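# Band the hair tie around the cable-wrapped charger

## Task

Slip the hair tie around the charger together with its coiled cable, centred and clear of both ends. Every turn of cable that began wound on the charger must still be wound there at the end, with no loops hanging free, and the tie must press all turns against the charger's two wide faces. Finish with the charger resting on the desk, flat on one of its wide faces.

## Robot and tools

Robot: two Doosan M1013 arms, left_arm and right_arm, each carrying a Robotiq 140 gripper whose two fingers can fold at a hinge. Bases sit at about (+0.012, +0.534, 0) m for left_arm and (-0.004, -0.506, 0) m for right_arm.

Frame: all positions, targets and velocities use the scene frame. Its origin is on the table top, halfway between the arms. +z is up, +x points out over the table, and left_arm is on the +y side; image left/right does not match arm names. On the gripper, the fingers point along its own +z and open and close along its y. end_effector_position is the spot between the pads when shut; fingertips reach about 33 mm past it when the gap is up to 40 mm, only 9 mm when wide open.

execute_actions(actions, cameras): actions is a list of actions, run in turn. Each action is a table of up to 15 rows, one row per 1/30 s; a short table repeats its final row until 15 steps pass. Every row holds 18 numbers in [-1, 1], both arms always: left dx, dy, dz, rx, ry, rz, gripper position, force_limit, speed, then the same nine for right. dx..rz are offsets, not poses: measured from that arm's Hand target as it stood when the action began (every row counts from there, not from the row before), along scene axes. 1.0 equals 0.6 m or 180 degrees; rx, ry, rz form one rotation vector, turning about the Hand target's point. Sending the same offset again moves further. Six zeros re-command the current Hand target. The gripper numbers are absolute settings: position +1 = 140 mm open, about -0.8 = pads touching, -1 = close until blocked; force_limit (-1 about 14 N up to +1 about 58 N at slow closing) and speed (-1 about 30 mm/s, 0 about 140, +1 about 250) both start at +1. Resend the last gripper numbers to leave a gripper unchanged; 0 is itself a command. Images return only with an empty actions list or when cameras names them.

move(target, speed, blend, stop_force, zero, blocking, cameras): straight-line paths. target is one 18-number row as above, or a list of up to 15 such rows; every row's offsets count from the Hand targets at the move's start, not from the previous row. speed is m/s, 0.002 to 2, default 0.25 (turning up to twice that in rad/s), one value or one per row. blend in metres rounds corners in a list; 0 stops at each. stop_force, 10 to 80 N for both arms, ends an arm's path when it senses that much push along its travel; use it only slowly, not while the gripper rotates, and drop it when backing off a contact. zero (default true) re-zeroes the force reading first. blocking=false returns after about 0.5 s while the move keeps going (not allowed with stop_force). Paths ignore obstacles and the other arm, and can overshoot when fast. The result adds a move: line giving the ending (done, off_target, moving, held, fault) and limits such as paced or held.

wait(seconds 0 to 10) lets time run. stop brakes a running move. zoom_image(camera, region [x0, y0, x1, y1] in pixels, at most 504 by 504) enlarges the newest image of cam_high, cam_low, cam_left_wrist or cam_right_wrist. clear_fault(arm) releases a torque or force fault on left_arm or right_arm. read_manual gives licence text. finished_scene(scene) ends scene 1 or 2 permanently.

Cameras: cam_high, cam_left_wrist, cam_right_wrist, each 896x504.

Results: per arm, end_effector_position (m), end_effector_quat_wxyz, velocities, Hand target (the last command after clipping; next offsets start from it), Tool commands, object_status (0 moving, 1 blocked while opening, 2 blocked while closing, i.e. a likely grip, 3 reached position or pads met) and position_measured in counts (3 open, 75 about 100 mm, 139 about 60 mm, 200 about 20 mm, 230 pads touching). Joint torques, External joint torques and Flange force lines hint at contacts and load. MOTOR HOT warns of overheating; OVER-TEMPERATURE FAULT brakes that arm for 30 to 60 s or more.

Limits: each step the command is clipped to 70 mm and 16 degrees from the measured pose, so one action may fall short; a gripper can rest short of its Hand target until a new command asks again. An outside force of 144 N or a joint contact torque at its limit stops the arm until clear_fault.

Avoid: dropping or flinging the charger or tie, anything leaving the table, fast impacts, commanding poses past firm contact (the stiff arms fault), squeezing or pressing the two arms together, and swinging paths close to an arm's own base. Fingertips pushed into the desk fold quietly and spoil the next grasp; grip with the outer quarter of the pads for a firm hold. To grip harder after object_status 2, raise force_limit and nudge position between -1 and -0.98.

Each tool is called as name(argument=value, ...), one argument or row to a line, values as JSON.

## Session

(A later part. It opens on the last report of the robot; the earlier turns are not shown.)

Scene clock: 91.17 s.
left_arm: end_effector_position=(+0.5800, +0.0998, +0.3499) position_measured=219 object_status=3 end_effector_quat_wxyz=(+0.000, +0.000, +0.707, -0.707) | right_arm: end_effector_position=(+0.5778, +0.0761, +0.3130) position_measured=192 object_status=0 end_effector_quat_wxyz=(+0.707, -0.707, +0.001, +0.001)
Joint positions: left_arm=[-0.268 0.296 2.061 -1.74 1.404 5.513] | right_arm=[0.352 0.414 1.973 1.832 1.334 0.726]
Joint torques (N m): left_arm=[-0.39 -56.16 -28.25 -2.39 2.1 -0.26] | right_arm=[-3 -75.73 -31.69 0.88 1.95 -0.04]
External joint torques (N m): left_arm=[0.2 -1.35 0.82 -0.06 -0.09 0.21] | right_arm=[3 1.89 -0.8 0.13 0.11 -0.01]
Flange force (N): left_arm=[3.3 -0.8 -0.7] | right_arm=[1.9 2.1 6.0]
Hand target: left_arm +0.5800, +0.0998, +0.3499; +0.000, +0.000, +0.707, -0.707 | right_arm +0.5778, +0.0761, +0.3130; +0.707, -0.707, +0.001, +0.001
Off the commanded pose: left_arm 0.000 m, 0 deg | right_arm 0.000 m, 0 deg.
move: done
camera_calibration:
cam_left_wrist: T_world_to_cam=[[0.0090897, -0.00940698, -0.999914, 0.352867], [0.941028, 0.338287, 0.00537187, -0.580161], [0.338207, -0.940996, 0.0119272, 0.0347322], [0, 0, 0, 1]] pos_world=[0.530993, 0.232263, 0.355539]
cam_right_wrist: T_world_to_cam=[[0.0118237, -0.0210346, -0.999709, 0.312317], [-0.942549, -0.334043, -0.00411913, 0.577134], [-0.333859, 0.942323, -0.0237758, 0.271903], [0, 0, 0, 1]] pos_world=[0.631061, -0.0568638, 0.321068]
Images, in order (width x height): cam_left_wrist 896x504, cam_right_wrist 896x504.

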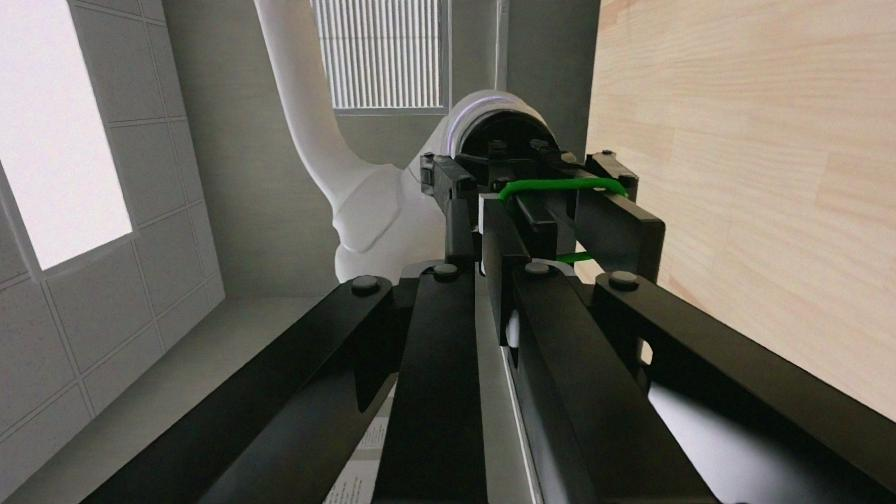

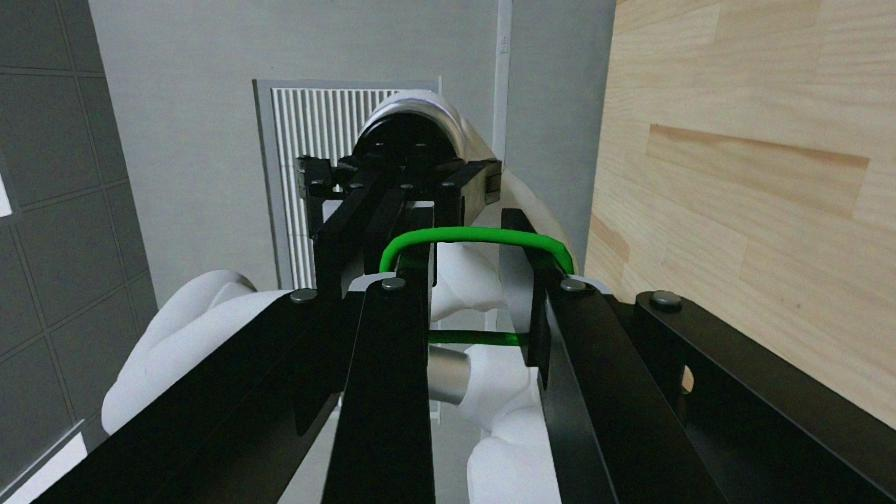

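move(
  target=[0,0.15,0,0,0,0,-0.72,-0.6,-1,0,0,0,0,0,0,-0.5,-0.6,-1],
  speed=0.12,
)

move(
  target=[0,0,0,0,0,0,-0.72,-0.6,-1,0,0,0,0,0,0,-0.31,-0.6,-1],
  cameras=["cam_right_wrist","cam_left_wrist","cam_high"],
)

Scene clock: 96.87 s.
left_arm: end_effector_position=(+0.5800, +0.1898, +0.3499) position_measured=219 object_status=3 end_effector_quat_wxyz=(+0.000, +0.000, +0.707, -0.707) | right_arm: end_effector_position=(+0.5778, +0.0761, +0.3130) position_measured=192 object_status=3 end_effector_quat_wxyz=(+0.707, -0.707, +0.001, +0.001)
Joint positions: left_arm=[-0.112 0.284 2.078 -1.628 1.513 5.505] | right_arm=[0.352 0.414 1.973 1.832 1.334 0.726]
Joint torques (N m): left_arm=[-0.15 -54.52 -27.3 -1.98 2.1 -0.33] | right_arm=[-2.83 -75.99 -31.82 0.85 1.96 -0.1]
External joint torques (N m): left_arm=[0.11 -1.26 0.66 -0.14 -0.11 0.28] | right_arm=[3.13 1.82 -0.66 0.13 0.11 0.06]
Flange force (N): left_arm=[3.0 -0.7 0.1] | right_arm=[1.5 2.0 6.0]
Hand target: left_arm +0.5800, +0.1898, +0.3499; +0.000, +0.000, +0.707, -0.707 | right_arm +0.5778, +0.0761, +0.3130; +0.707, -0.707, +0.001, +0.001
Off the commanded pose: left_arm 0.000 m, 0 deg | right_arm 0.000 m, 0 deg.
move: done

Scene clock: 97.63 s.
left_arm: end_effector_position=(+0.5800, +0.1898, +0.3500) position_measured=219 object_status=3 end_effector_quat_wxyz=(+0.000, +0.000, +0.707, -0.707) | right_arm: end_effector_position=(+0.5778, +0.0761, +0.3130) position_measured=168 object_status=0 end_effector_quat_wxyz=(+0.707, -0.707, +0.001, +0.001)
Joint positions: left_arm=[-0.112 0.284 2.078 -1.628 1.513 5.505] | right_arm=[0.352 0.414 1.973 1.832 1.334 0.726]
Joint torques (N m): left_arm=[-0.55 -55.04 -27.4 -1.92 2.09 -0.31] | right_arm=[-3.14 -75.72 -31.78 0.86 1.95 -0.08]
External joint torques (N m): left_arm=[0.54 -0.48 0.98 -0.19 -0.12 0.26] | right_arm=[3.43 2.38 -0.61 0.11 0.1 0.04]
Flange force (N): left_arm=[2.6 0.5 -0.6] | right_arm=[1.9 2.8 6.7]
Hand target: left_arm +0.5800, +0.1898, +0.3499; +0.000, +0.000, +0.707, -0.707 | right_arm +0.5778, +0.0761, +0.3130; +0.707, -0.707, +0.001, +0.001
Off the commanded pose: left_arm 0.000 m, 0 deg | right_arm 0.000 m, 0 deg.
move: done
camera_calibration:
cam_left_wrist: T_world_to_cam=[[0.00918341, -0.0093721, -0.999914, 0.353653], [0.941027, 0.338287, 0.00547184, -0.610643], [0.338207, -0.940996, 0.011926, 0.119422], [0, 0, 0, 1]] pos_world=[0.530994, 0.322263, 0.355539]
cam_right_wrist: T_world_to_cam=[[0.0118237, -0.0210346, -0.999709, 0.312317], [-0.942549, -0.334043, -0.00411913, 0.577134], [-0.333859, 0.942323, -0.0237758, 0.271903], [0, 0, 0, 1]] pos_world=[0.631061, -0.0568638, 0.321068]

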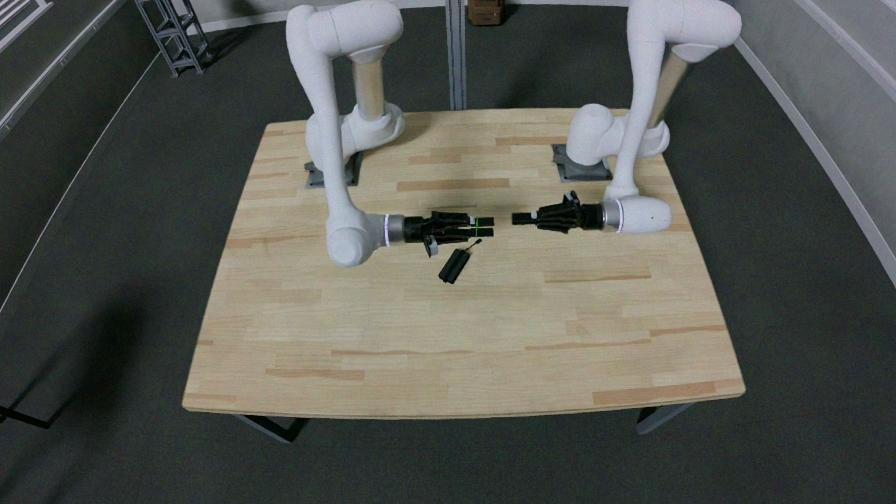

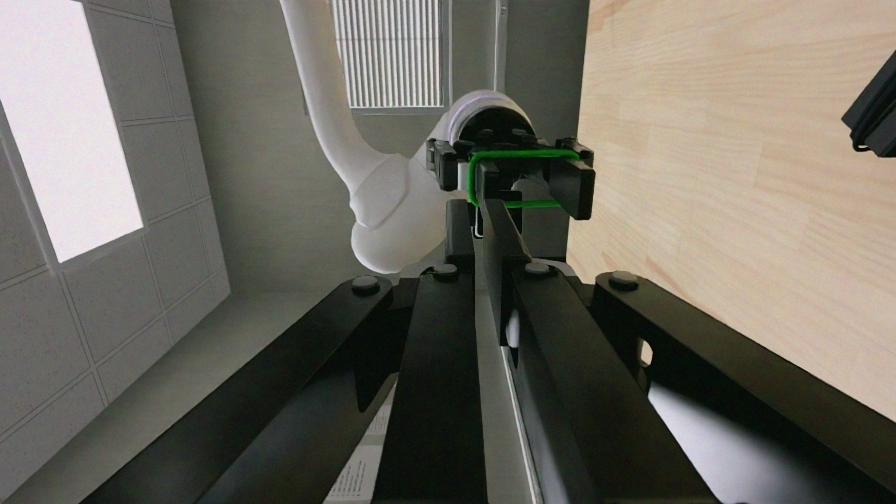

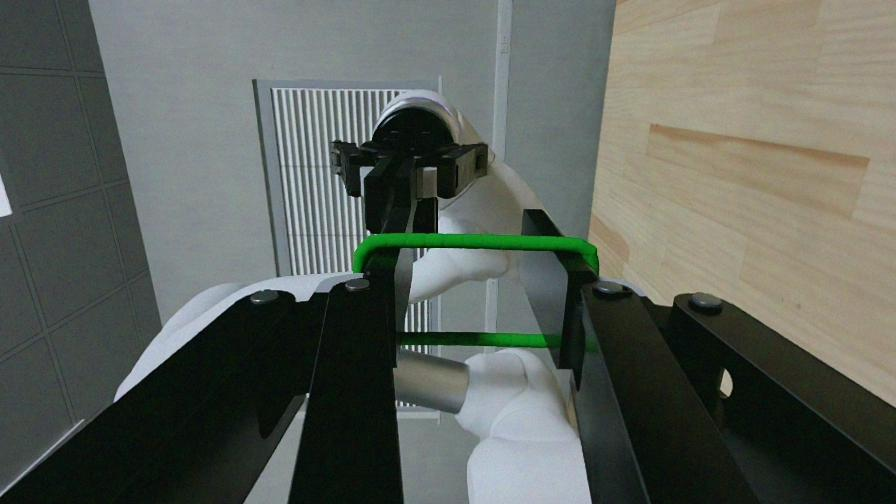

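move(
  target=[-0.1,-0.1,-0.05,0.5,0,0,0.15,-0.6,0,-0.016,-0.677,0.028,0,-0.5,0,-0.31,-0.6,-1],
)

move(
  target=[-0.0788,-0.209,-0.2,0,0,-0.1594,0.15,-0.6,0,0,0,0,0,0,0,-0.31,-0.6,-1],
  cameras=["all"],
)

zoom_image(
  camera="cam_right_wrist",
  region=[350, 130, 610, 300],
)

Scene clock: 113.83 s.
left_arm: end_effector_position=(+0.5200, +0.1298, +0.3200) position_measured=110 object_status=3 end_effector_quat_wxyz=(+0.000, +0.000, +1.000, +0.000) | right_arm: end_effector_position=(+0.5682, -0.3300, +0.3298) position_measured=168 object_status=3 end_effector_quat_wxyz=(+0.501, -0.501, -0.500, -0.499)
Joint positions: left_arm=[-0.756 0.163 1.609 0 1.37 3.987] | right_arm=[-0.323 0.343 2.041 1.33 1.792 -0.838]
Joint torques (N m): left_arm=[-0.32 -56.65 -42.2 4.45 0.14 -0.34] | right_arm=[-4.25 -66.97 -30.05 2.31 1.92 -0.03]
External joint torques (N m): left_arm=[0.31 -1.26 1.06 -0.25 -0.12 0.34] | right_arm=[3.89 2.37 -0.5 0.19 0.11 0.03]
Flange force (N): left_arm=[2.5 3.2 1.3] | right_arm=[-2.6 6.0 5.3]
Hand target: left_arm +0.5200, +0.1298, +0.3199; +0.000, +0.000, +1.000, +0.000 | right_arm +0.5682, -0.3301, +0.3298; +0.501, -0.501, -0.500, -0.499
Off the commanded pose: left_arm 0.000 m, 0 deg | right_arm 0.000 m, 0 deg.
move: done

Scene clock: 115.20 s.
left_arm: end_effector_position=(+0.4727, +0.0045, +0.1999) position_measured=110 object_status=3 end_effector_quat_wxyz=(+0.000, +0.248, +0.969, +0.000) | right_arm: end_effector_position=(+0.5682, -0.3301, +0.3298) position_measured=168 object_status=3 end_effector_quat_wxyz=(+0.501, -0.501, -0.500, -0.499)
Joint positions: left_arm=[-0.935 0.301 1.659 0.001 1.182 4.309] | right_arm=[-0.323 0.344 2.041 1.33 1.792 -0.838]
Joint torques (N m): left_arm=[-1.07 -68.9 -39.65 4.17 0.12 -0.36] | right_arm=[-3.14 -66.63 -30.09 2.38 1.96 -0.01]
External joint torques (N m): left_arm=[0.79 -0.59 0.89 -0.21 -0.08 0.36] | right_arm=[3.01 1.5 -0.6 0.11 0.08 0.01]
Flange force (N): left_arm=[1.9 2.5 0.7] | right_arm=[-1.5 4.6 4.1]
Hand target: left_arm +0.4727, +0.0044, +0.1999; +0.000, +0.248, +0.969, +0.000 | right_arm +0.5682, -0.3301, +0.3298; +0.501, -0.501, -0.500, -0.499
Off the commanded pose: left_arm 0.000 m, 0 deg | right_arm 0.000 m, 0 deg.
move: done
camera_calibration:
cam_left_wrist: T_world_to_cam=[[0.48814, 0.872716, -0.0092482, -0.225444], [0.822796, -0.456632, 0.33837, -0.453352], [0.291078, -0.172781, -0.940968, 0.192406], [0, 0, 0, 1]] pos_world=[0.427059, 0.0229778, 0.332364]
cam_right_wrist: T_world_to_cam=[[0.999709, -0.0210346, 0.0118237, -0.57424], [0.00411913, -0.334043, -0.942549, 0.204158], [0.0237758, 0.942323, -0.333859, 0.55096], [0, 0, 0, 1]] pos_world=[0.560132, -0.463064, 0.383161]

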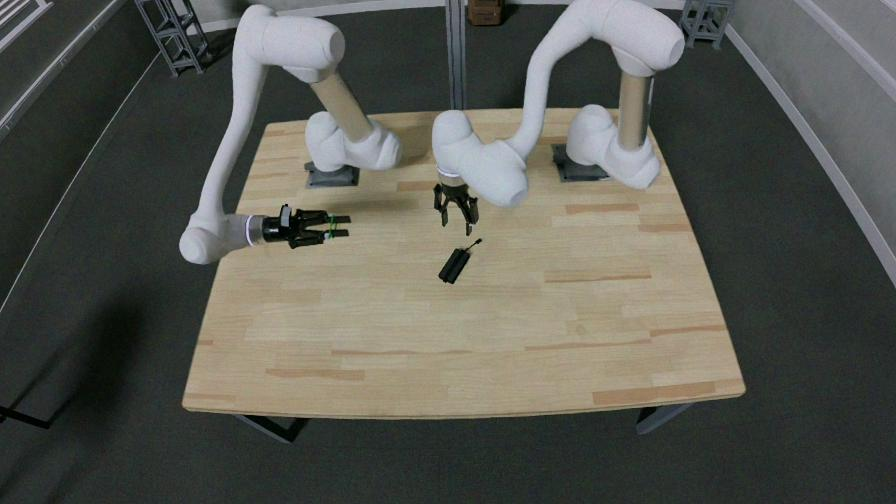

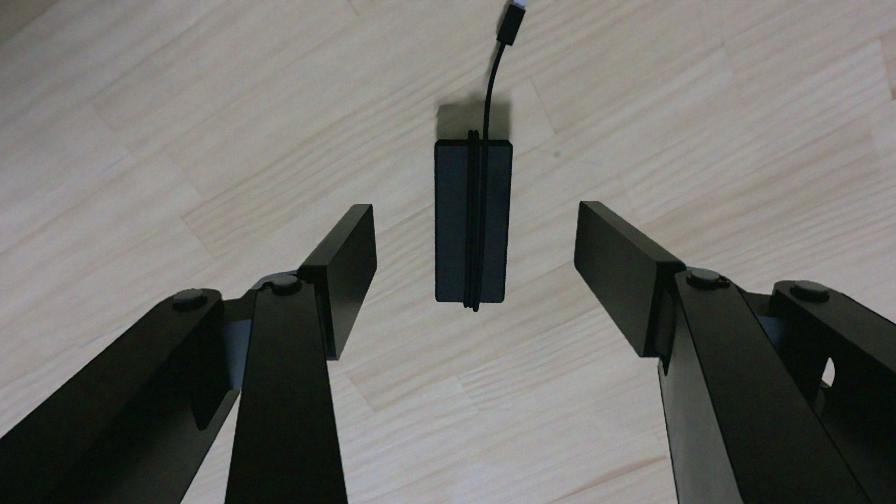

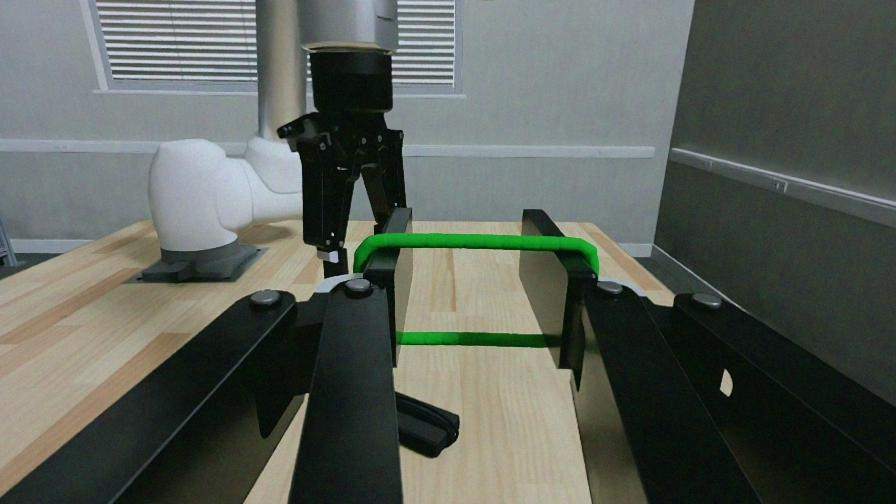

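Scaled by 1.938 from the camera's 896x504 image, which has a finer 1280x720 frame.

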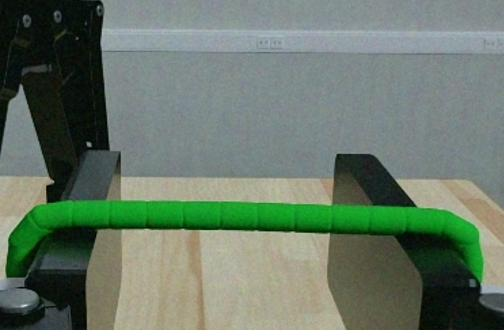

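move(
  target=[
    [0.002,0.005,-0.2,0,0,0,0.15,-0.6,0,0,0,0,0,0,0,-0.31,-0.6,-1],
    [0.002,0.005,-0.269,0,0,0,0.15,-0.6,0,0,0,0,0,0,0,-0.31,-0.6,-1],
  ],
  speed=[0.25,0.08],
  blend=[0.01,0],
  cameras=["cam_left_wrist"],
)

move(
  target=[0,0,0,0,0,0,-1,-0.2,-1,0,0,0,0,0,0,-0.31,-0.6,-1],
  cameras=["cam_left_wrist"],
)

Scene clock: 130.60 s.
left_arm: end_effector_position=(+0.4739, +0.0074, +0.0385) position_measured=110 object_status=3 end_effector_quat_wxyz=(+0.000, +0.248, +0.969, +0.000) | right_arm: end_effector_position=(+0.5682, -0.3301, +0.3298) position_measured=168 object_status=3 end_effector_quat_wxyz=(+0.501, -0.501, -0.500, -0.499)
Joint positions: left_arm=[-0.931 0.432 1.804 0.001 0.907 4.313] | right_arm=[-0.323 0.344 2.041 1.33 1.792 -0.838]
Joint torques (N m): left_arm=[-0.17 -75.14 -34 3.53 0.09 -0.33] | right_arm=[-3.03 -66.84 -30.1 2.34 1.93 -0.03]
External joint torques (N m): left_arm=[-0.05 -1.39 0.89 -0.15 -0.06 0.33] | right_arm=[3.15 1.68 -0.55 0.13 0.11 0.03]
Flange force (N): left_arm=[3.3 1.6 -0.8] | right_arm=[-1.7 4.8 4.2]
Hand target: left_arm +0.4739, +0.0074, +0.0385; +0.000, +0.248, +0.969, +0.000 | right_arm +0.5682, -0.3301, +0.3298; +0.501, -0.501, -0.500, -0.499
Off the commanded pose: left_arm 0.000 m, 0 deg | right_arm 0.000 m, 0 deg.
move: done
camera_calibration:
cam_left_wrist: T_world_to_cam=[[0.488057, 0.872762, -0.0093868, -0.230084], [0.82292, -0.456547, 0.338182, -0.398345], [0.290867, -0.172777, -0.941034, 0.0407097], [0, 0, 0, 1]] pos_world=[0.428259, 0.0259783, 0.170863]
Images, in order (width x height): cam_left_wrist 896x504.

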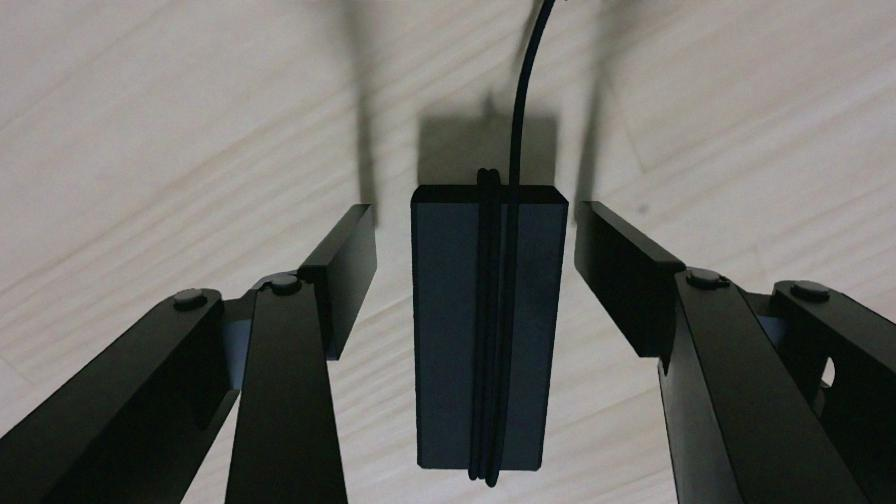

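Scene clock: 131.63 s.
left_arm: end_effector_position=(+0.4739, +0.0074, +0.0385) position_measured=148 object_status=0 end_effector_quat_wxyz=(+0.000, +0.248, +0.969, +0.000) | right_arm: end_effector_position=(+0.5682, -0.3301, +0.3298) position_measured=168 object_status=3 end_effector_quat_wxyz=(+0.501, -0.501, -0.500, -0.499)
Joint positions: left_arm=[-0.931 0.432 1.803 0.001 0.907 4.313] | right_arm=[-0.323 0.344 2.041 1.33 1.792 -0.838]
Joint torques (N m): left_arm=[-1.18 -72.09 -33.56 3.32 -0.66 -0.21] | right_arm=[-3.11 -66.66 -30.04 2.35 1.94 -0.01]
External joint torques (N m): left_arm=[1.28 -4.47 0.42 0.08 0.69 0.21] | right_arm=[3 1.35 -0.65 0.14 0.1 0.01]
Flange force (N): left_arm=[5.0 4.1 -5.5] | right_arm=[-1.3 4.5 4.1]
Hand target: left_arm +0.4739, +0.0074, +0.0385; +0.000, +0.248, +0.969, +0.000 | right_arm +0.5682, -0.3301, +0.3298; +0.501, -0.501, -0.500, -0.499
Off the commanded pose: left_arm 0.000 m, 0 deg | right_arm 0.000 m, 0 deg.
move: done
camera_calibration:
cam_left_wrist: T_world_to_cam=[[0.488109, 0.872732, -0.00940609, -0.230101], [0.822848, -0.456564, 0.338335, -0.398375], [0.290981, -0.172884, -0.940979, 0.0407485], [0, 0, 0, 1]] pos_world=[0.428259, 0.025978, 0.170963]
Images, in order (width x height): cam_left_wrist 896x504.

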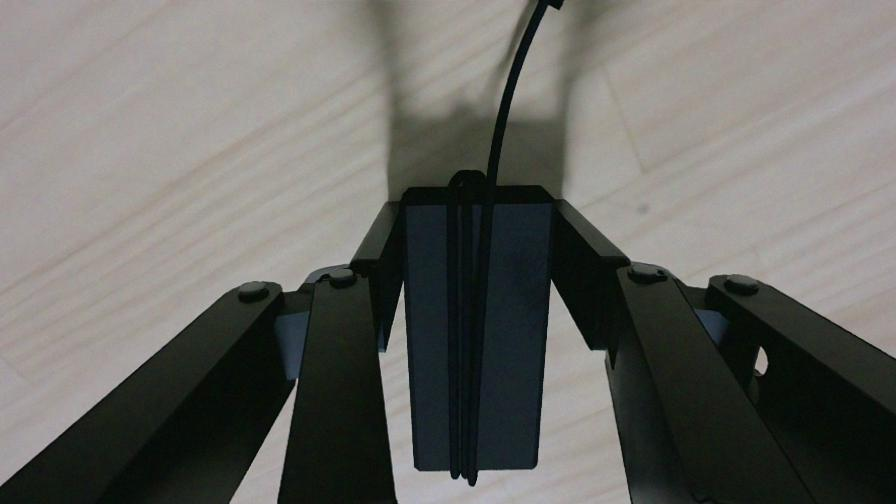

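move(
  target=[
    [0,0,0.1,0,0,0,-1,-0.2,-1,0,0,0,0,0,0,-0.31,-0.6,-1],
    [0.1435,0.0377,0.411,0,0,-0.3406,-1,-0.2,-1,0,0,0,0,0,0,-0.095,1,-1],
  ],
  blend=[0.03,0],
  cameras=["cam_left_wrist","cam_right_wrist"],
)

zoom_image(
  camera="cam_right_wrist",
  region=[320, 100, 640, 360],
)

Scene clock: 139.20 s.
left_arm: end_effector_position=(+0.5600, +0.0300, +0.2851) position_measured=148 object_status=2 end_effector_quat_wxyz=(+0.000, +0.707, +0.707, +0.000) | right_arm: end_effector_position=(+0.5682, -0.3301, +0.3298) position_measured=141 object_status=0 end_effector_quat_wxyz=(+0.501, -0.501, -0.500, -0.499)
Joint positions: left_arm=[-0.821 0.325 1.467 0 1.35 5.493] | right_arm=[-0.323 0.344 2.041 1.33 1.792 -0.838]
Joint torques (N m): left_arm=[-1.16 -75.59 -44.04 4.29 0.07 -0.24] | right_arm=[-3.2 -66.88 -30.04 2.34 1.91 -0.03]
External joint torques (N m): left_arm=[1.29 1.37 3.06 -0.04 -0.04 0.24] | right_arm=[3.35 1.77 -0.53 0.12 0.13 0.03]
Flange force (N): left_arm=[4.5 -1.8 4.7] | right_arm=[-1.8 5.0 4.5]
Hand target: left_arm +0.5600, +0.0300, +0.2851; +0.000, +0.707, +0.707, +0.000 | right_arm +0.5682, -0.3301, +0.3298; +0.501, -0.501, -0.500, -0.499
Off the commanded pose: left_arm 0.000 m, 0 deg | right_arm 0.000 m, 0 deg.
move: done
camera_calibration:
cam_left_wrist: T_world_to_cam=[[0.999913, -0.00912491, -0.00950127, -0.549625], [-0.00537268, -0.941016, 0.33832, -0.0639452], [-0.012028, -0.33824, -0.940983, 0.42631], [0, 0, 0, 1]] pos_world=[0.554361, 0.0790064, 0.417563]
cam_right_wrist: T_world_to_cam=[[0.999709, -0.0210346, 0.0118237, -0.57424], [0.00411913, -0.334043, -0.942549, 0.204158], [0.0237758, 0.942323, -0.333859, 0.55096], [0, 0, 0, 1]] pos_world=[0.560132, -0.463064, 0.383161]
Images, in order (width x height): cam_left_wrist 896x504, cam_right_wrist 896x504.

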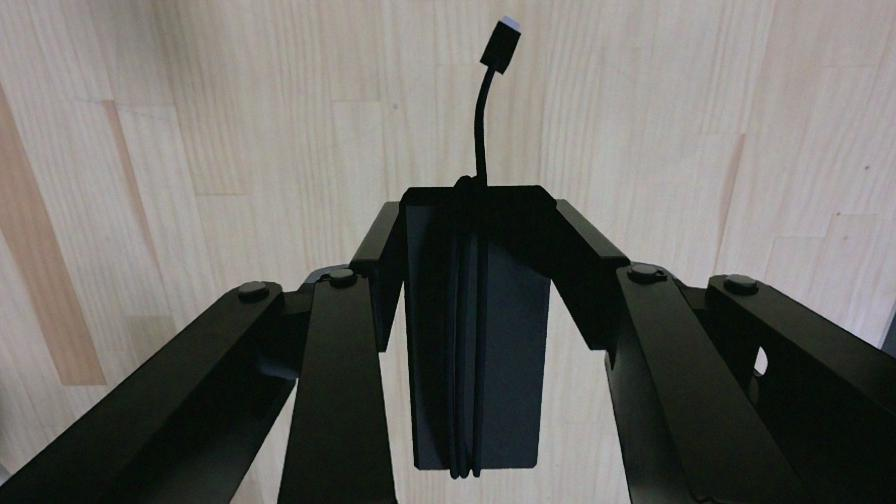

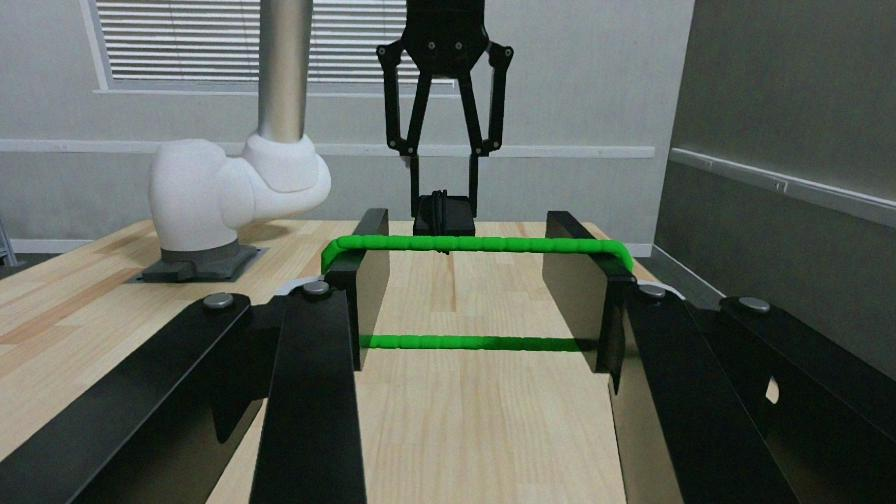

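Scaled by 1.575 from the camera's 896x504 image, which has a finer 1280x720 frame.

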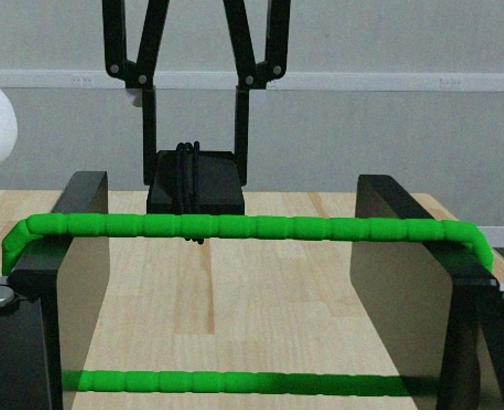

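move(
  target=[0,0,0,0,0,0,-1,-0.2,-1,-0.0103,0.358,-0.113,0,0,0,-0.095,1,-1],
  cameras=["cam_left_wrist","cam_right_wrist"],
)

zoom_image(
  camera="cam_right_wrist",
  region=[320, 160, 640, 380],
)

Scene clock: 146.17 s.
left_arm: end_effector_position=(+0.5600, +0.0300, +0.2851) position_measured=148 object_status=2 end_effector_quat_wxyz=(+0.000, +0.707, +0.707, +0.000) | right_arm: end_effector_position=(+0.5620, -0.1153, +0.2620) position_measured=141 object_status=3 end_effector_quat_wxyz=(+0.501, -0.501, -0.499, -0.499)
Joint positions: left_arm=[-0.821 0.325 1.467 0 1.35 5.493] | right_arm=[0.043 0.412 2.12 1.604 1.547 -0.959]
Joint torques (N m): left_arm=[-0.27 -75.26 -44.4 4.31 0.05 -0.28] | right_arm=[-2.35 -70.56 -26.56 1.37 2.16 -0.07]
External joint torques (N m): left_arm=[0.07 1.24 3.49 -0.08 -0.02 0.28] | right_arm=[2.4 2.06 -0.86 0.12 0.08 0.07]
Flange force (N): left_arm=[4.1 -3.8 5.2] | right_arm=[-2.7 3.8 4.7]
Hand target: left_arm +0.5600, +0.0300, +0.2851; +0.000, +0.707, +0.707, +0.000 | right_arm +0.5620, -0.1153, +0.2620; +0.501, -0.501, -0.500, -0.499
Off the commanded pose: left_arm 0.000 m, 0 deg | right_arm 0.000 m, 0 deg.
move: done
camera_calibration:
cam_left_wrist: T_world_to_cam=[[0.999914, -0.0090897, -0.00940698, -0.549668], [-0.00537187, -0.941028, 0.338287, -0.0639307], [-0.0119272, -0.338207, -0.940996, 0.426258], [0, 0, 0, 1]] pos_world=[0.554361, 0.0790065, 0.417563]
cam_right_wrist: T_world_to_cam=[[0.999707, -0.0211621, 0.0117625, -0.562733], [0.00401888, -0.334043, -0.942549, 0.212087], [0.0238755, 0.94232, -0.33386, 0.326005], [0, 0, 0, 1]] pos_world=[0.553932, -0.248264, 0.315361]
Images, in order (width x height): cam_left_wrist 896x504, cam_right_wrist 896x504.

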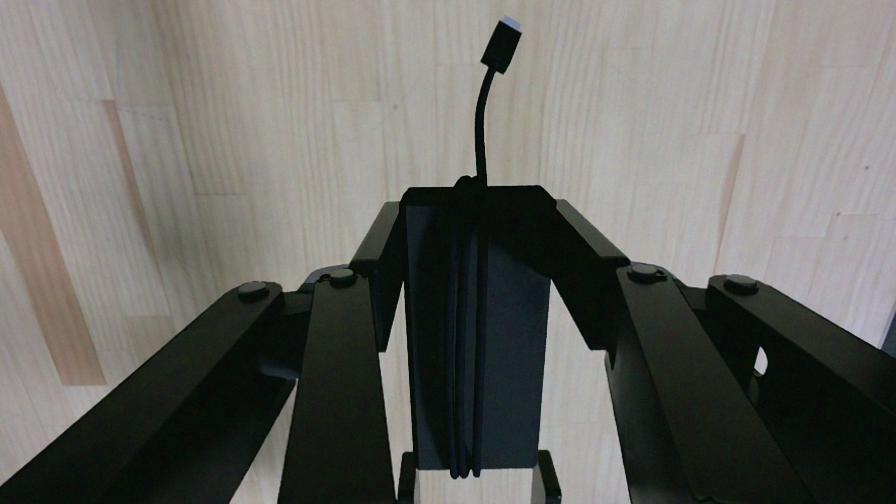

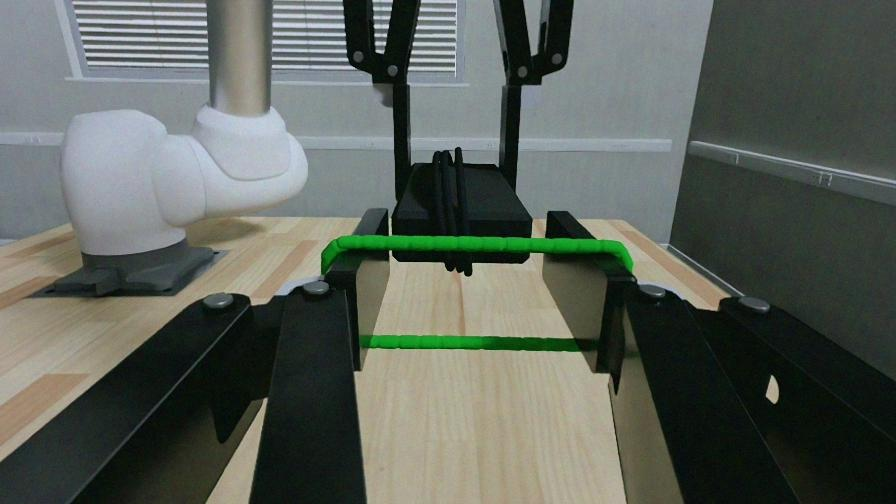

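Scaled by 1.575 from the camera's 896x504 image, which has a finer 1280x720 frame.

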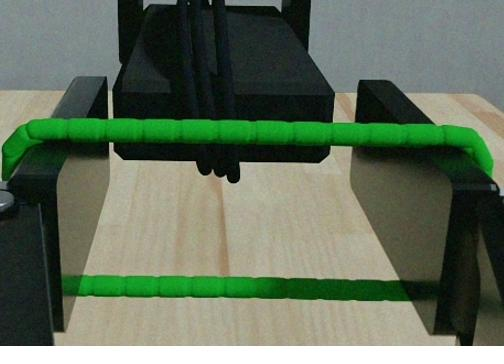

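move(
  target=[0,0,0,0,0,0,-1,-0.2,-1,0,0.03,0.001,0,0,0,-0.095,1,-1],
  speed=0.08,
  cameras=["cam_left_wrist","cam_right_wrist"],
)

zoom_image(
  camera="cam_right_wrist",
  region=[320, 160, 640, 380],
)

Scene clock: 168.37 s.
left_arm: end_effector_position=(+0.5600, +0.0300, +0.2851) position_measured=148 object_status=2 end_effector_quat_wxyz=(+0.000, +0.707, +0.707, +0.000) | right_arm: end_effector_position=(+0.5620, -0.0973, +0.2626) position_measured=141 object_status=3 end_effector_quat_wxyz=(+0.501, -0.501, -0.500, -0.499)
Joint positions: left_arm=[-0.821 0.325 1.467 0 1.35 5.493] | right_arm=[0.075 0.414 2.116 1.63 1.529 -0.957]
Joint torques (N m): left_arm=[-2.49 -75.46 -44.32 3.53 -0.09 -0.2] | right_arm=[-2.57 -70.49 -27.84 1.76 1.9 -0.03]
External joint torques (N m): left_arm=[2.56 1.59 3.43 0.7 0.11 0.2] | right_arm=[2.67 1.76 0.14 -0.34 0.33 0.03]
Flange force (N): left_arm=[5.9 -0.9 5.0] | right_arm=[-2.7 1.4 4.1]
Hand target: left_arm +0.5600, +0.0300, +0.2851; +0.000, +0.707, +0.707, +0.000 | right_arm +0.5620, -0.0973, +0.2626; +0.501, -0.501, -0.500, -0.499
Off the commanded pose: left_arm 0.000 m, 0 deg | right_arm 0.000 m, 0 deg.
move: done
camera_calibration:
cam_left_wrist: T_world_to_cam=[[0.999914, -0.0090897, -0.00940698, -0.549668], [-0.00537187, -0.941028, 0.338287, -0.0639307], [-0.0119272, -0.338207, -0.940996, 0.426258], [0, 0, 0, 1]] pos_world=[0.554361, 0.0790065, 0.417563]
cam_right_wrist: T_world_to_cam=[[0.999709, -0.0210346, 0.0118237, -0.56235], [0.00411913, -0.334043, -0.942549, 0.218609], [0.0237758, 0.942323, -0.333859, 0.309299], [0, 0, 0, 1]] pos_world=[0.553932, -0.230264, 0.315961]
Images, in order (width x height): cam_left_wrist 896x504, cam_right_wrist 896x504.

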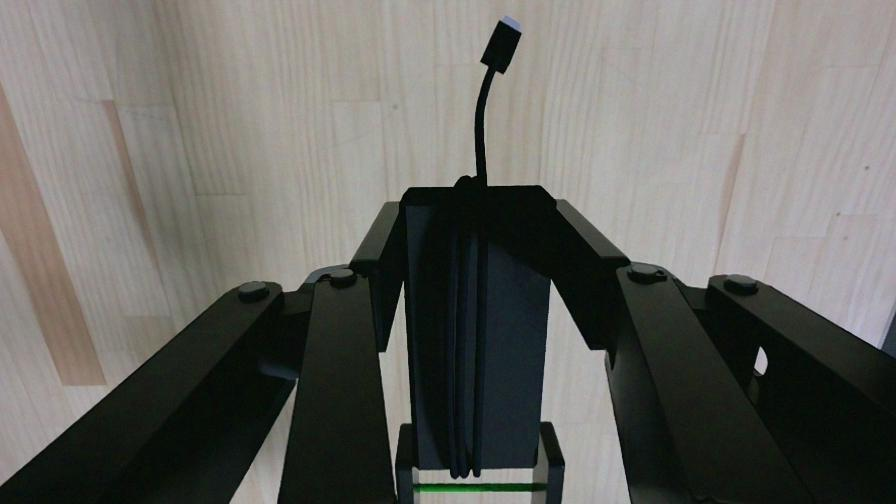

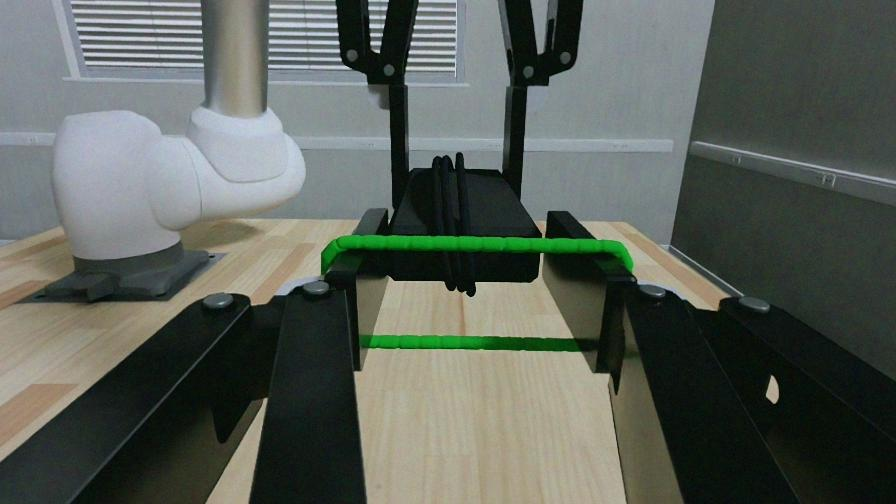

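Scaled by 1.575 from the camera's 896x504 image, which has a finer 1280x720 frame.

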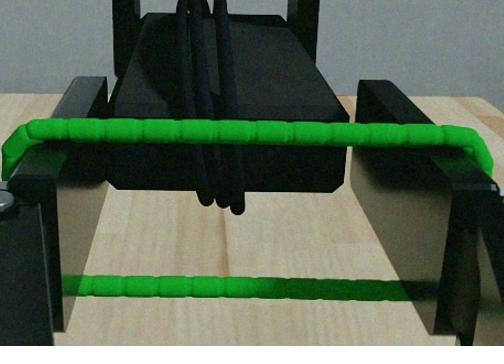

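move(
  target=[
    [0,0,0,0,0,0,-1,-0.2,-1,0,0,-0.0037,0,0,0,-0.095,1,-1],
    [0,0,0,0,0,0,-1,-0.2,-1,0,0.02,-0.0037,0,0,0,-0.095,1,-1],
  ],
  speed=0.06,
  cameras=["cam_left_wrist","cam_right_wrist"],
)

zoom_image(
  camera="cam_right_wrist",
  region=[320, 180, 640, 400],
)

Scene clock: 176.40 s.
left_arm: end_effector_position=(+0.5600, +0.0300, +0.2851) position_measured=148 object_status=2 end_effector_quat_wxyz=(+0.000, +0.707, +0.707, +0.000) | right_arm: end_effector_position=(+0.5620, -0.0853, +0.2604) position_measured=141 object_status=3 end_effector_quat_wxyz=(+0.501, -0.501, -0.500, -0.499)
Joint positions: left_arm=[-0.821 0.325 1.466 0 1.35 5.493] | right_arm=[0.096 0.419 2.113 1.647 1.517 -0.96]
Joint torques (N m): left_arm=[-0.92 -75.27 -44.42 3.91 0.06 -0.29] | right_arm=[-2.9 -71.15 -27.24 1.46 2.04 -0.05]
External joint torques (N m): left_arm=[0.54 1.16 3.46 0.31 -0.04 0.29] | right_arm=[2.73 2.09 -0.19 -0.07 0.21 0.05]
Flange force (N): left_arm=[4.6 -3.4 5.1] | right_arm=[-3.1 2.2 4.9]
Hand target: left_arm +0.5600, +0.0300, +0.2851; +0.000, +0.707, +0.707, +0.000 | right_arm +0.5620, -0.0853, +0.2604; +0.501, -0.501, -0.500, -0.499
Off the commanded pose: left_arm 0.000 m, 0 deg | right_arm 0.000 m, 0 deg.
move: done
camera_calibration:
cam_left_wrist: T_world_to_cam=[[0.999914, -0.0090897, -0.00940698, -0.549668], [-0.00537187, -0.941028, 0.338287, -0.0639307], [-0.0119272, -0.338207, -0.940996, 0.426258], [0, 0, 0, 1]] pos_world=[0.554361, 0.0790065, 0.417563]
cam_right_wrist: T_world_to_cam=[[0.999709, -0.0210346, 0.0118237, -0.562071], [0.00411913, -0.334043, -0.942549, 0.22045], [0.0237758, 0.942323, -0.333859, 0.297224], [0, 0, 0, 1]] pos_world=[0.553932, -0.218264, 0.313661]
Images, in order (width x height): cam_left_wrist 896x504, cam_right_wrist 896x504.

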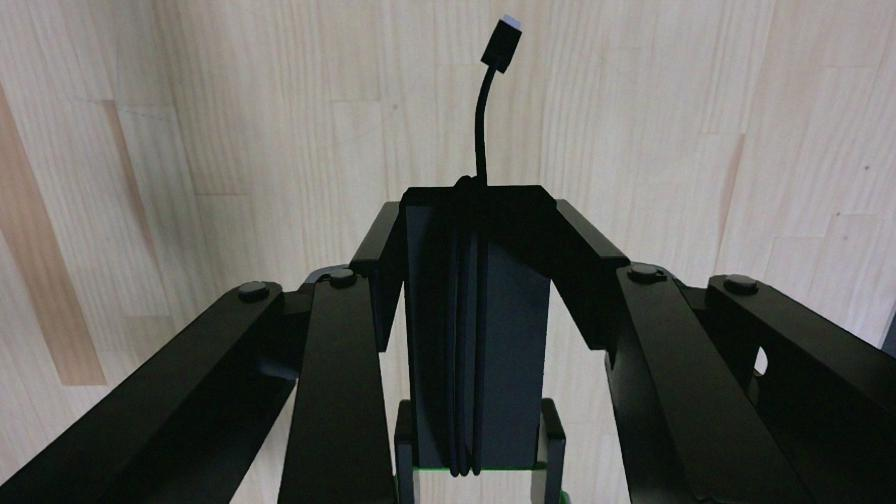

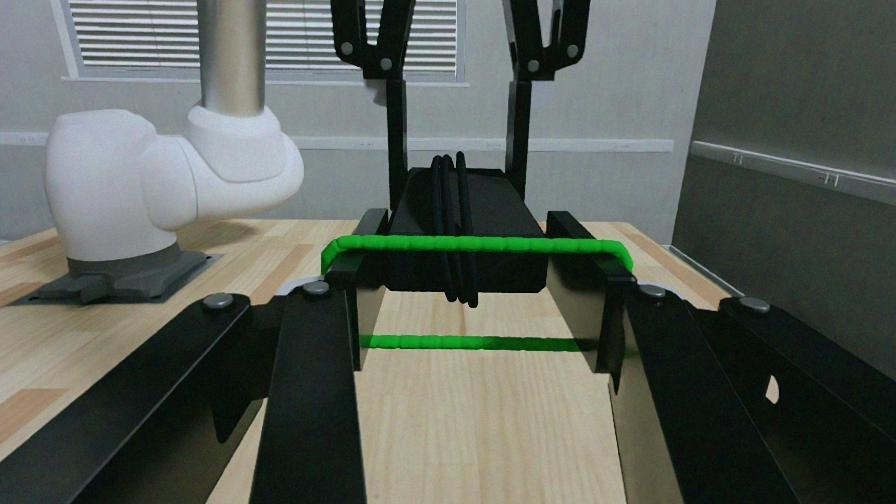

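Scaled by 1.575 from the camera's 896x504 image, which has a finer 1280x720 frame.

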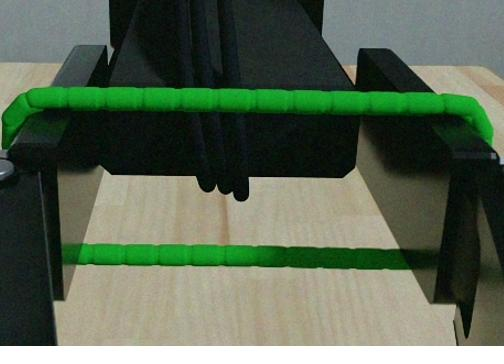

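move(
  target=[0,0,0,0,0,0,-1,-0.2,-1,0,0.04,-0.0007,0,0,0,-0.095,1,-1],
  speed=0.05,
  cameras=["cam_left_wrist","cam_right_wrist"],
)

zoom_image(
  camera="cam_right_wrist",
  region=[320, 180, 640, 400],
)

zoom_image(
  camera="cam_left_wrist",
  region=[340, 300, 640, 504],
)

Scene clock: 183.00 s.
left_arm: end_effector_position=(+0.5600, +0.0300, +0.2851) position_measured=148 object_status=2 end_effector_quat_wxyz=(+0.000, +0.707, +0.707, +0.000) | right_arm: end_effector_position=(+0.5620, -0.0613, +0.2600) position_measured=141 object_status=3 end_effector_quat_wxyz=(+0.501, -0.501, -0.500, -0.499)
Joint positions: left_arm=[-0.821 0.325 1.467 0 1.35 5.493] | right_arm=[0.137 0.424 2.105 1.681 1.493 -0.96]
Joint torques (N m): left_arm=[-2.96 -75.31 -44.22 3.26 -0.23 -0.19] | right_arm=[-2.62 -71.95 -28.22 1.77 1.89 -0.04]
External joint torques (N m): left_arm=[2.82 1.2 3.16 0.99 0.24 0.19] | right_arm=[2.65 1.87 0.43 -0.48 0.36 0.04]
Flange force (N): left_arm=[6.1 -0.6 4.3] | right_arm=[-2.9 0.7 3.8]
Hand target: left_arm +0.5600, +0.0300, +0.2851; +0.000, +0.707, +0.707, +0.000 | right_arm +0.5620, -0.0613, +0.2600; +0.501, -0.501, -0.500, -0.499
Off the commanded pose: left_arm 0.000 m, 0 deg | right_arm 0.000 m, 0 deg.
move: done
camera_calibration:
cam_left_wrist: T_world_to_cam=[[0.999914, -0.0090897, -0.00940698, -0.549668], [-0.00537187, -0.941028, 0.338287, -0.0639307], [-0.0119272, -0.338207, -0.940996, 0.426258], [0, 0, 0, 1]] pos_world=[0.554361, 0.0790065, 0.417563]
cam_right_wrist: T_world_to_cam=[[0.999709, -0.0210346, 0.0118237, -0.561561], [0.00411913, -0.334043, -0.942549, 0.22809], [0.0237758, 0.942323, -0.333859, 0.274474], [0, 0, 0, 1]] pos_world=[0.553932, -0.194264, 0.313261]
Images, in order (width x height): cam_left_wrist 896x504, cam_right_wrist 896x504.

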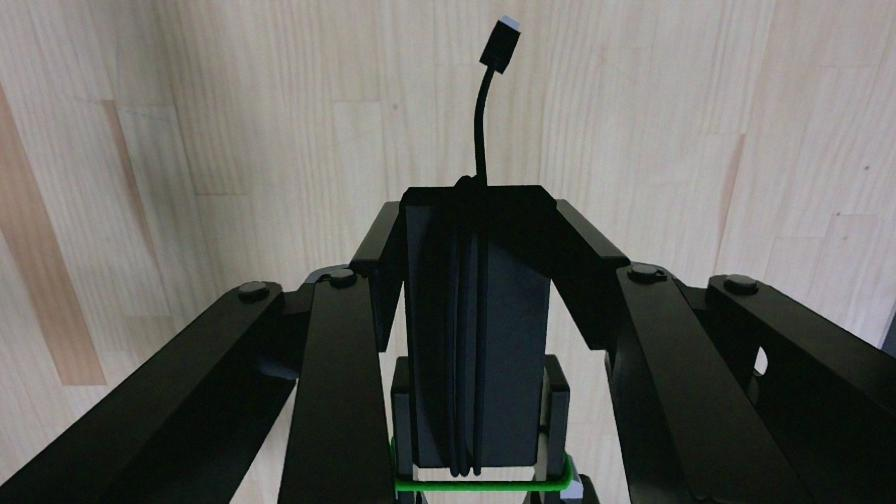

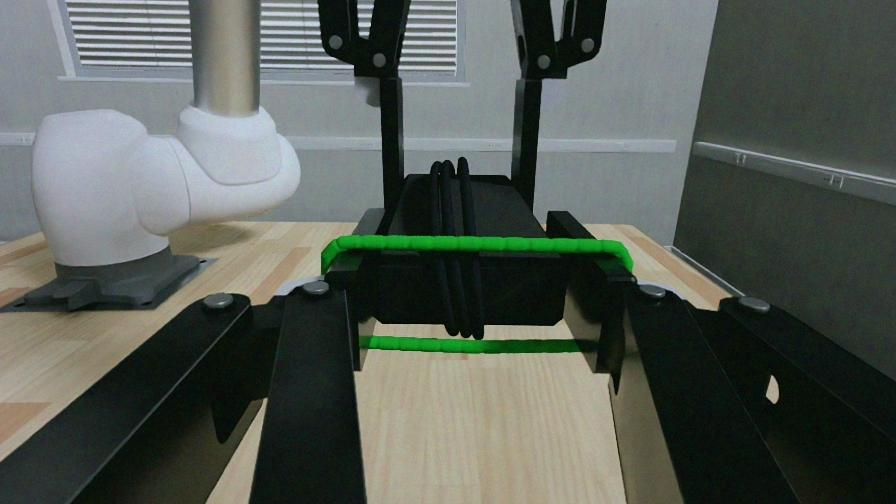

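Scaled by 1.575 from the camera's 896x504 image, which has a finer 1280x720 frame.

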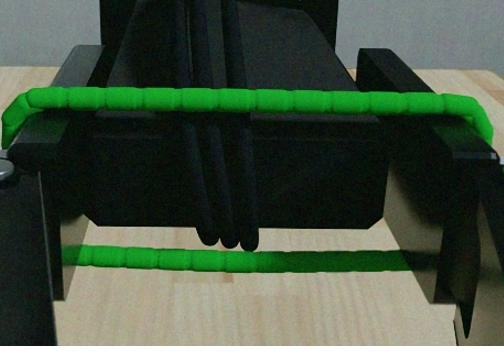

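Scaled by 1.680 from the camera's 896x504 image, which has a finer 1280x720 frame.

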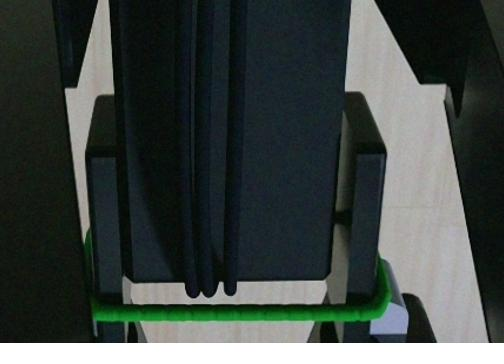

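move(
  target=[
    [0,0,0,0,0,0,-1,-0.2,-1,0,0,0.0015,0,0,0,-0.095,1,-1],
    [0,0,0,0,0,0,-1,-0.2,-1,0,0.025,0.0015,0,0,0,-0.095,1,-1],
  ],
  speed=0.04,
  cameras=["cam_left_wrist","cam_right_wrist"],
)

zoom_image(
  camera="cam_right_wrist",
  region=[320, 180, 640, 400],
)

zoom_image(
  camera="cam_left_wrist",
  region=[340, 300, 640, 504],
)

Scene clock: 193.37 s.
left_arm: end_effector_position=(+0.5600, +0.0300, +0.2851) position_measured=148 object_status=2 end_effector_quat_wxyz=(+0.000, +0.707, +0.707, +0.000) | right_arm: end_effector_position=(+0.5620, -0.0463, +0.2609) position_measured=141 object_status=3 end_effector_quat_wxyz=(+0.501, -0.501, -0.500, -0.499)
Joint positions: left_arm=[-0.821 0.325 1.467 0 1.35 5.493] | right_arm=[0.163 0.426 2.099 1.702 1.478 -0.957]
Joint torques (N m): left_arm=[-3.61 -75.23 -44.27 3.01 -0.25 -0.29] | right_arm=[-2.36 -71.98 -28.78 1.84 1.77 -0.02]
External joint torques (N m): left_arm=[3.5 1.49 3.39 1.22 0.27 0.29] | right_arm=[2.42 1.64 0.78 -0.6 0.47 0.02]
Flange force (N): left_arm=[6.8 0.1 4.6] | right_arm=[-2.7 -0.2 2.9]
Hand target: left_arm +0.5600, +0.0300, +0.2851; +0.000, +0.707, +0.707, +0.000 | right_arm +0.5620, -0.0463, +0.2609; +0.501, -0.501, -0.500, -0.499
Off the commanded pose: left_arm 0.000 m, 0 deg | right_arm 0.000 m, 0 deg.
move: done
camera_calibration:
cam_left_wrist: T_world_to_cam=[[0.999914, -0.0090897, -0.00940698, -0.549668], [-0.00537187, -0.941028, 0.338287, -0.0639307], [-0.0119272, -0.338207, -0.940996, 0.426258], [0, 0, 0, 1]] pos_world=[0.554361, 0.0790065, 0.417563]
cam_right_wrist: T_world_to_cam=[[0.999709, -0.0210346, 0.0118237, -0.561256], [0.00411913, -0.334043, -0.942549, 0.233949], [0.0237758, 0.942323, -0.333859, 0.26064], [0, 0, 0, 1]] pos_world=[0.553932, -0.179264, 0.314161]
Images, in order (width x height): cam_left_wrist 896x504, cam_right_wrist 896x504.

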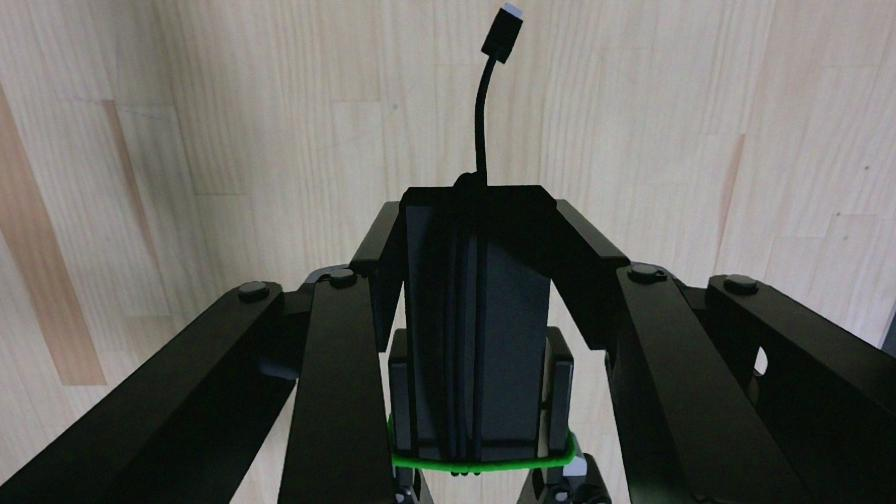

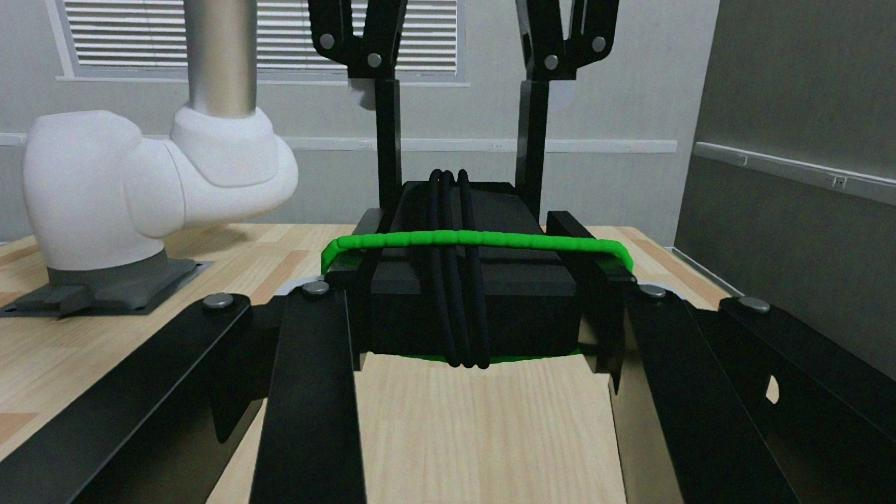

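Scaled by 1.575 from the camera's 896x504 image, which has a finer 1280x720 frame.

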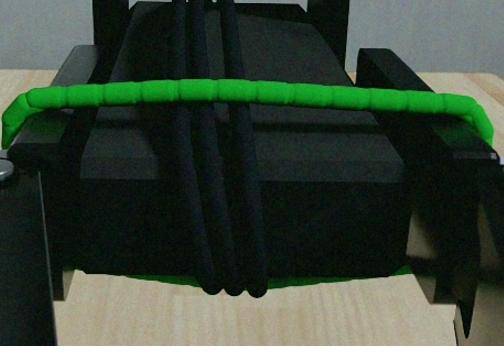

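Scaled by 1.680 from the camera's 896x504 image, which has a finer 1280x720 frame.

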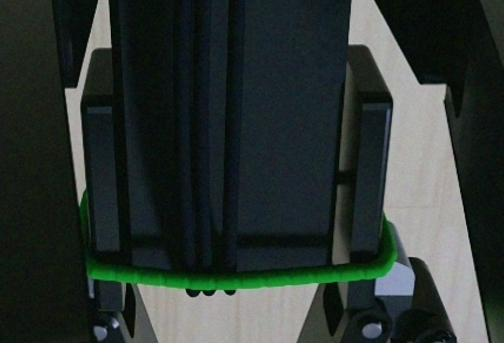

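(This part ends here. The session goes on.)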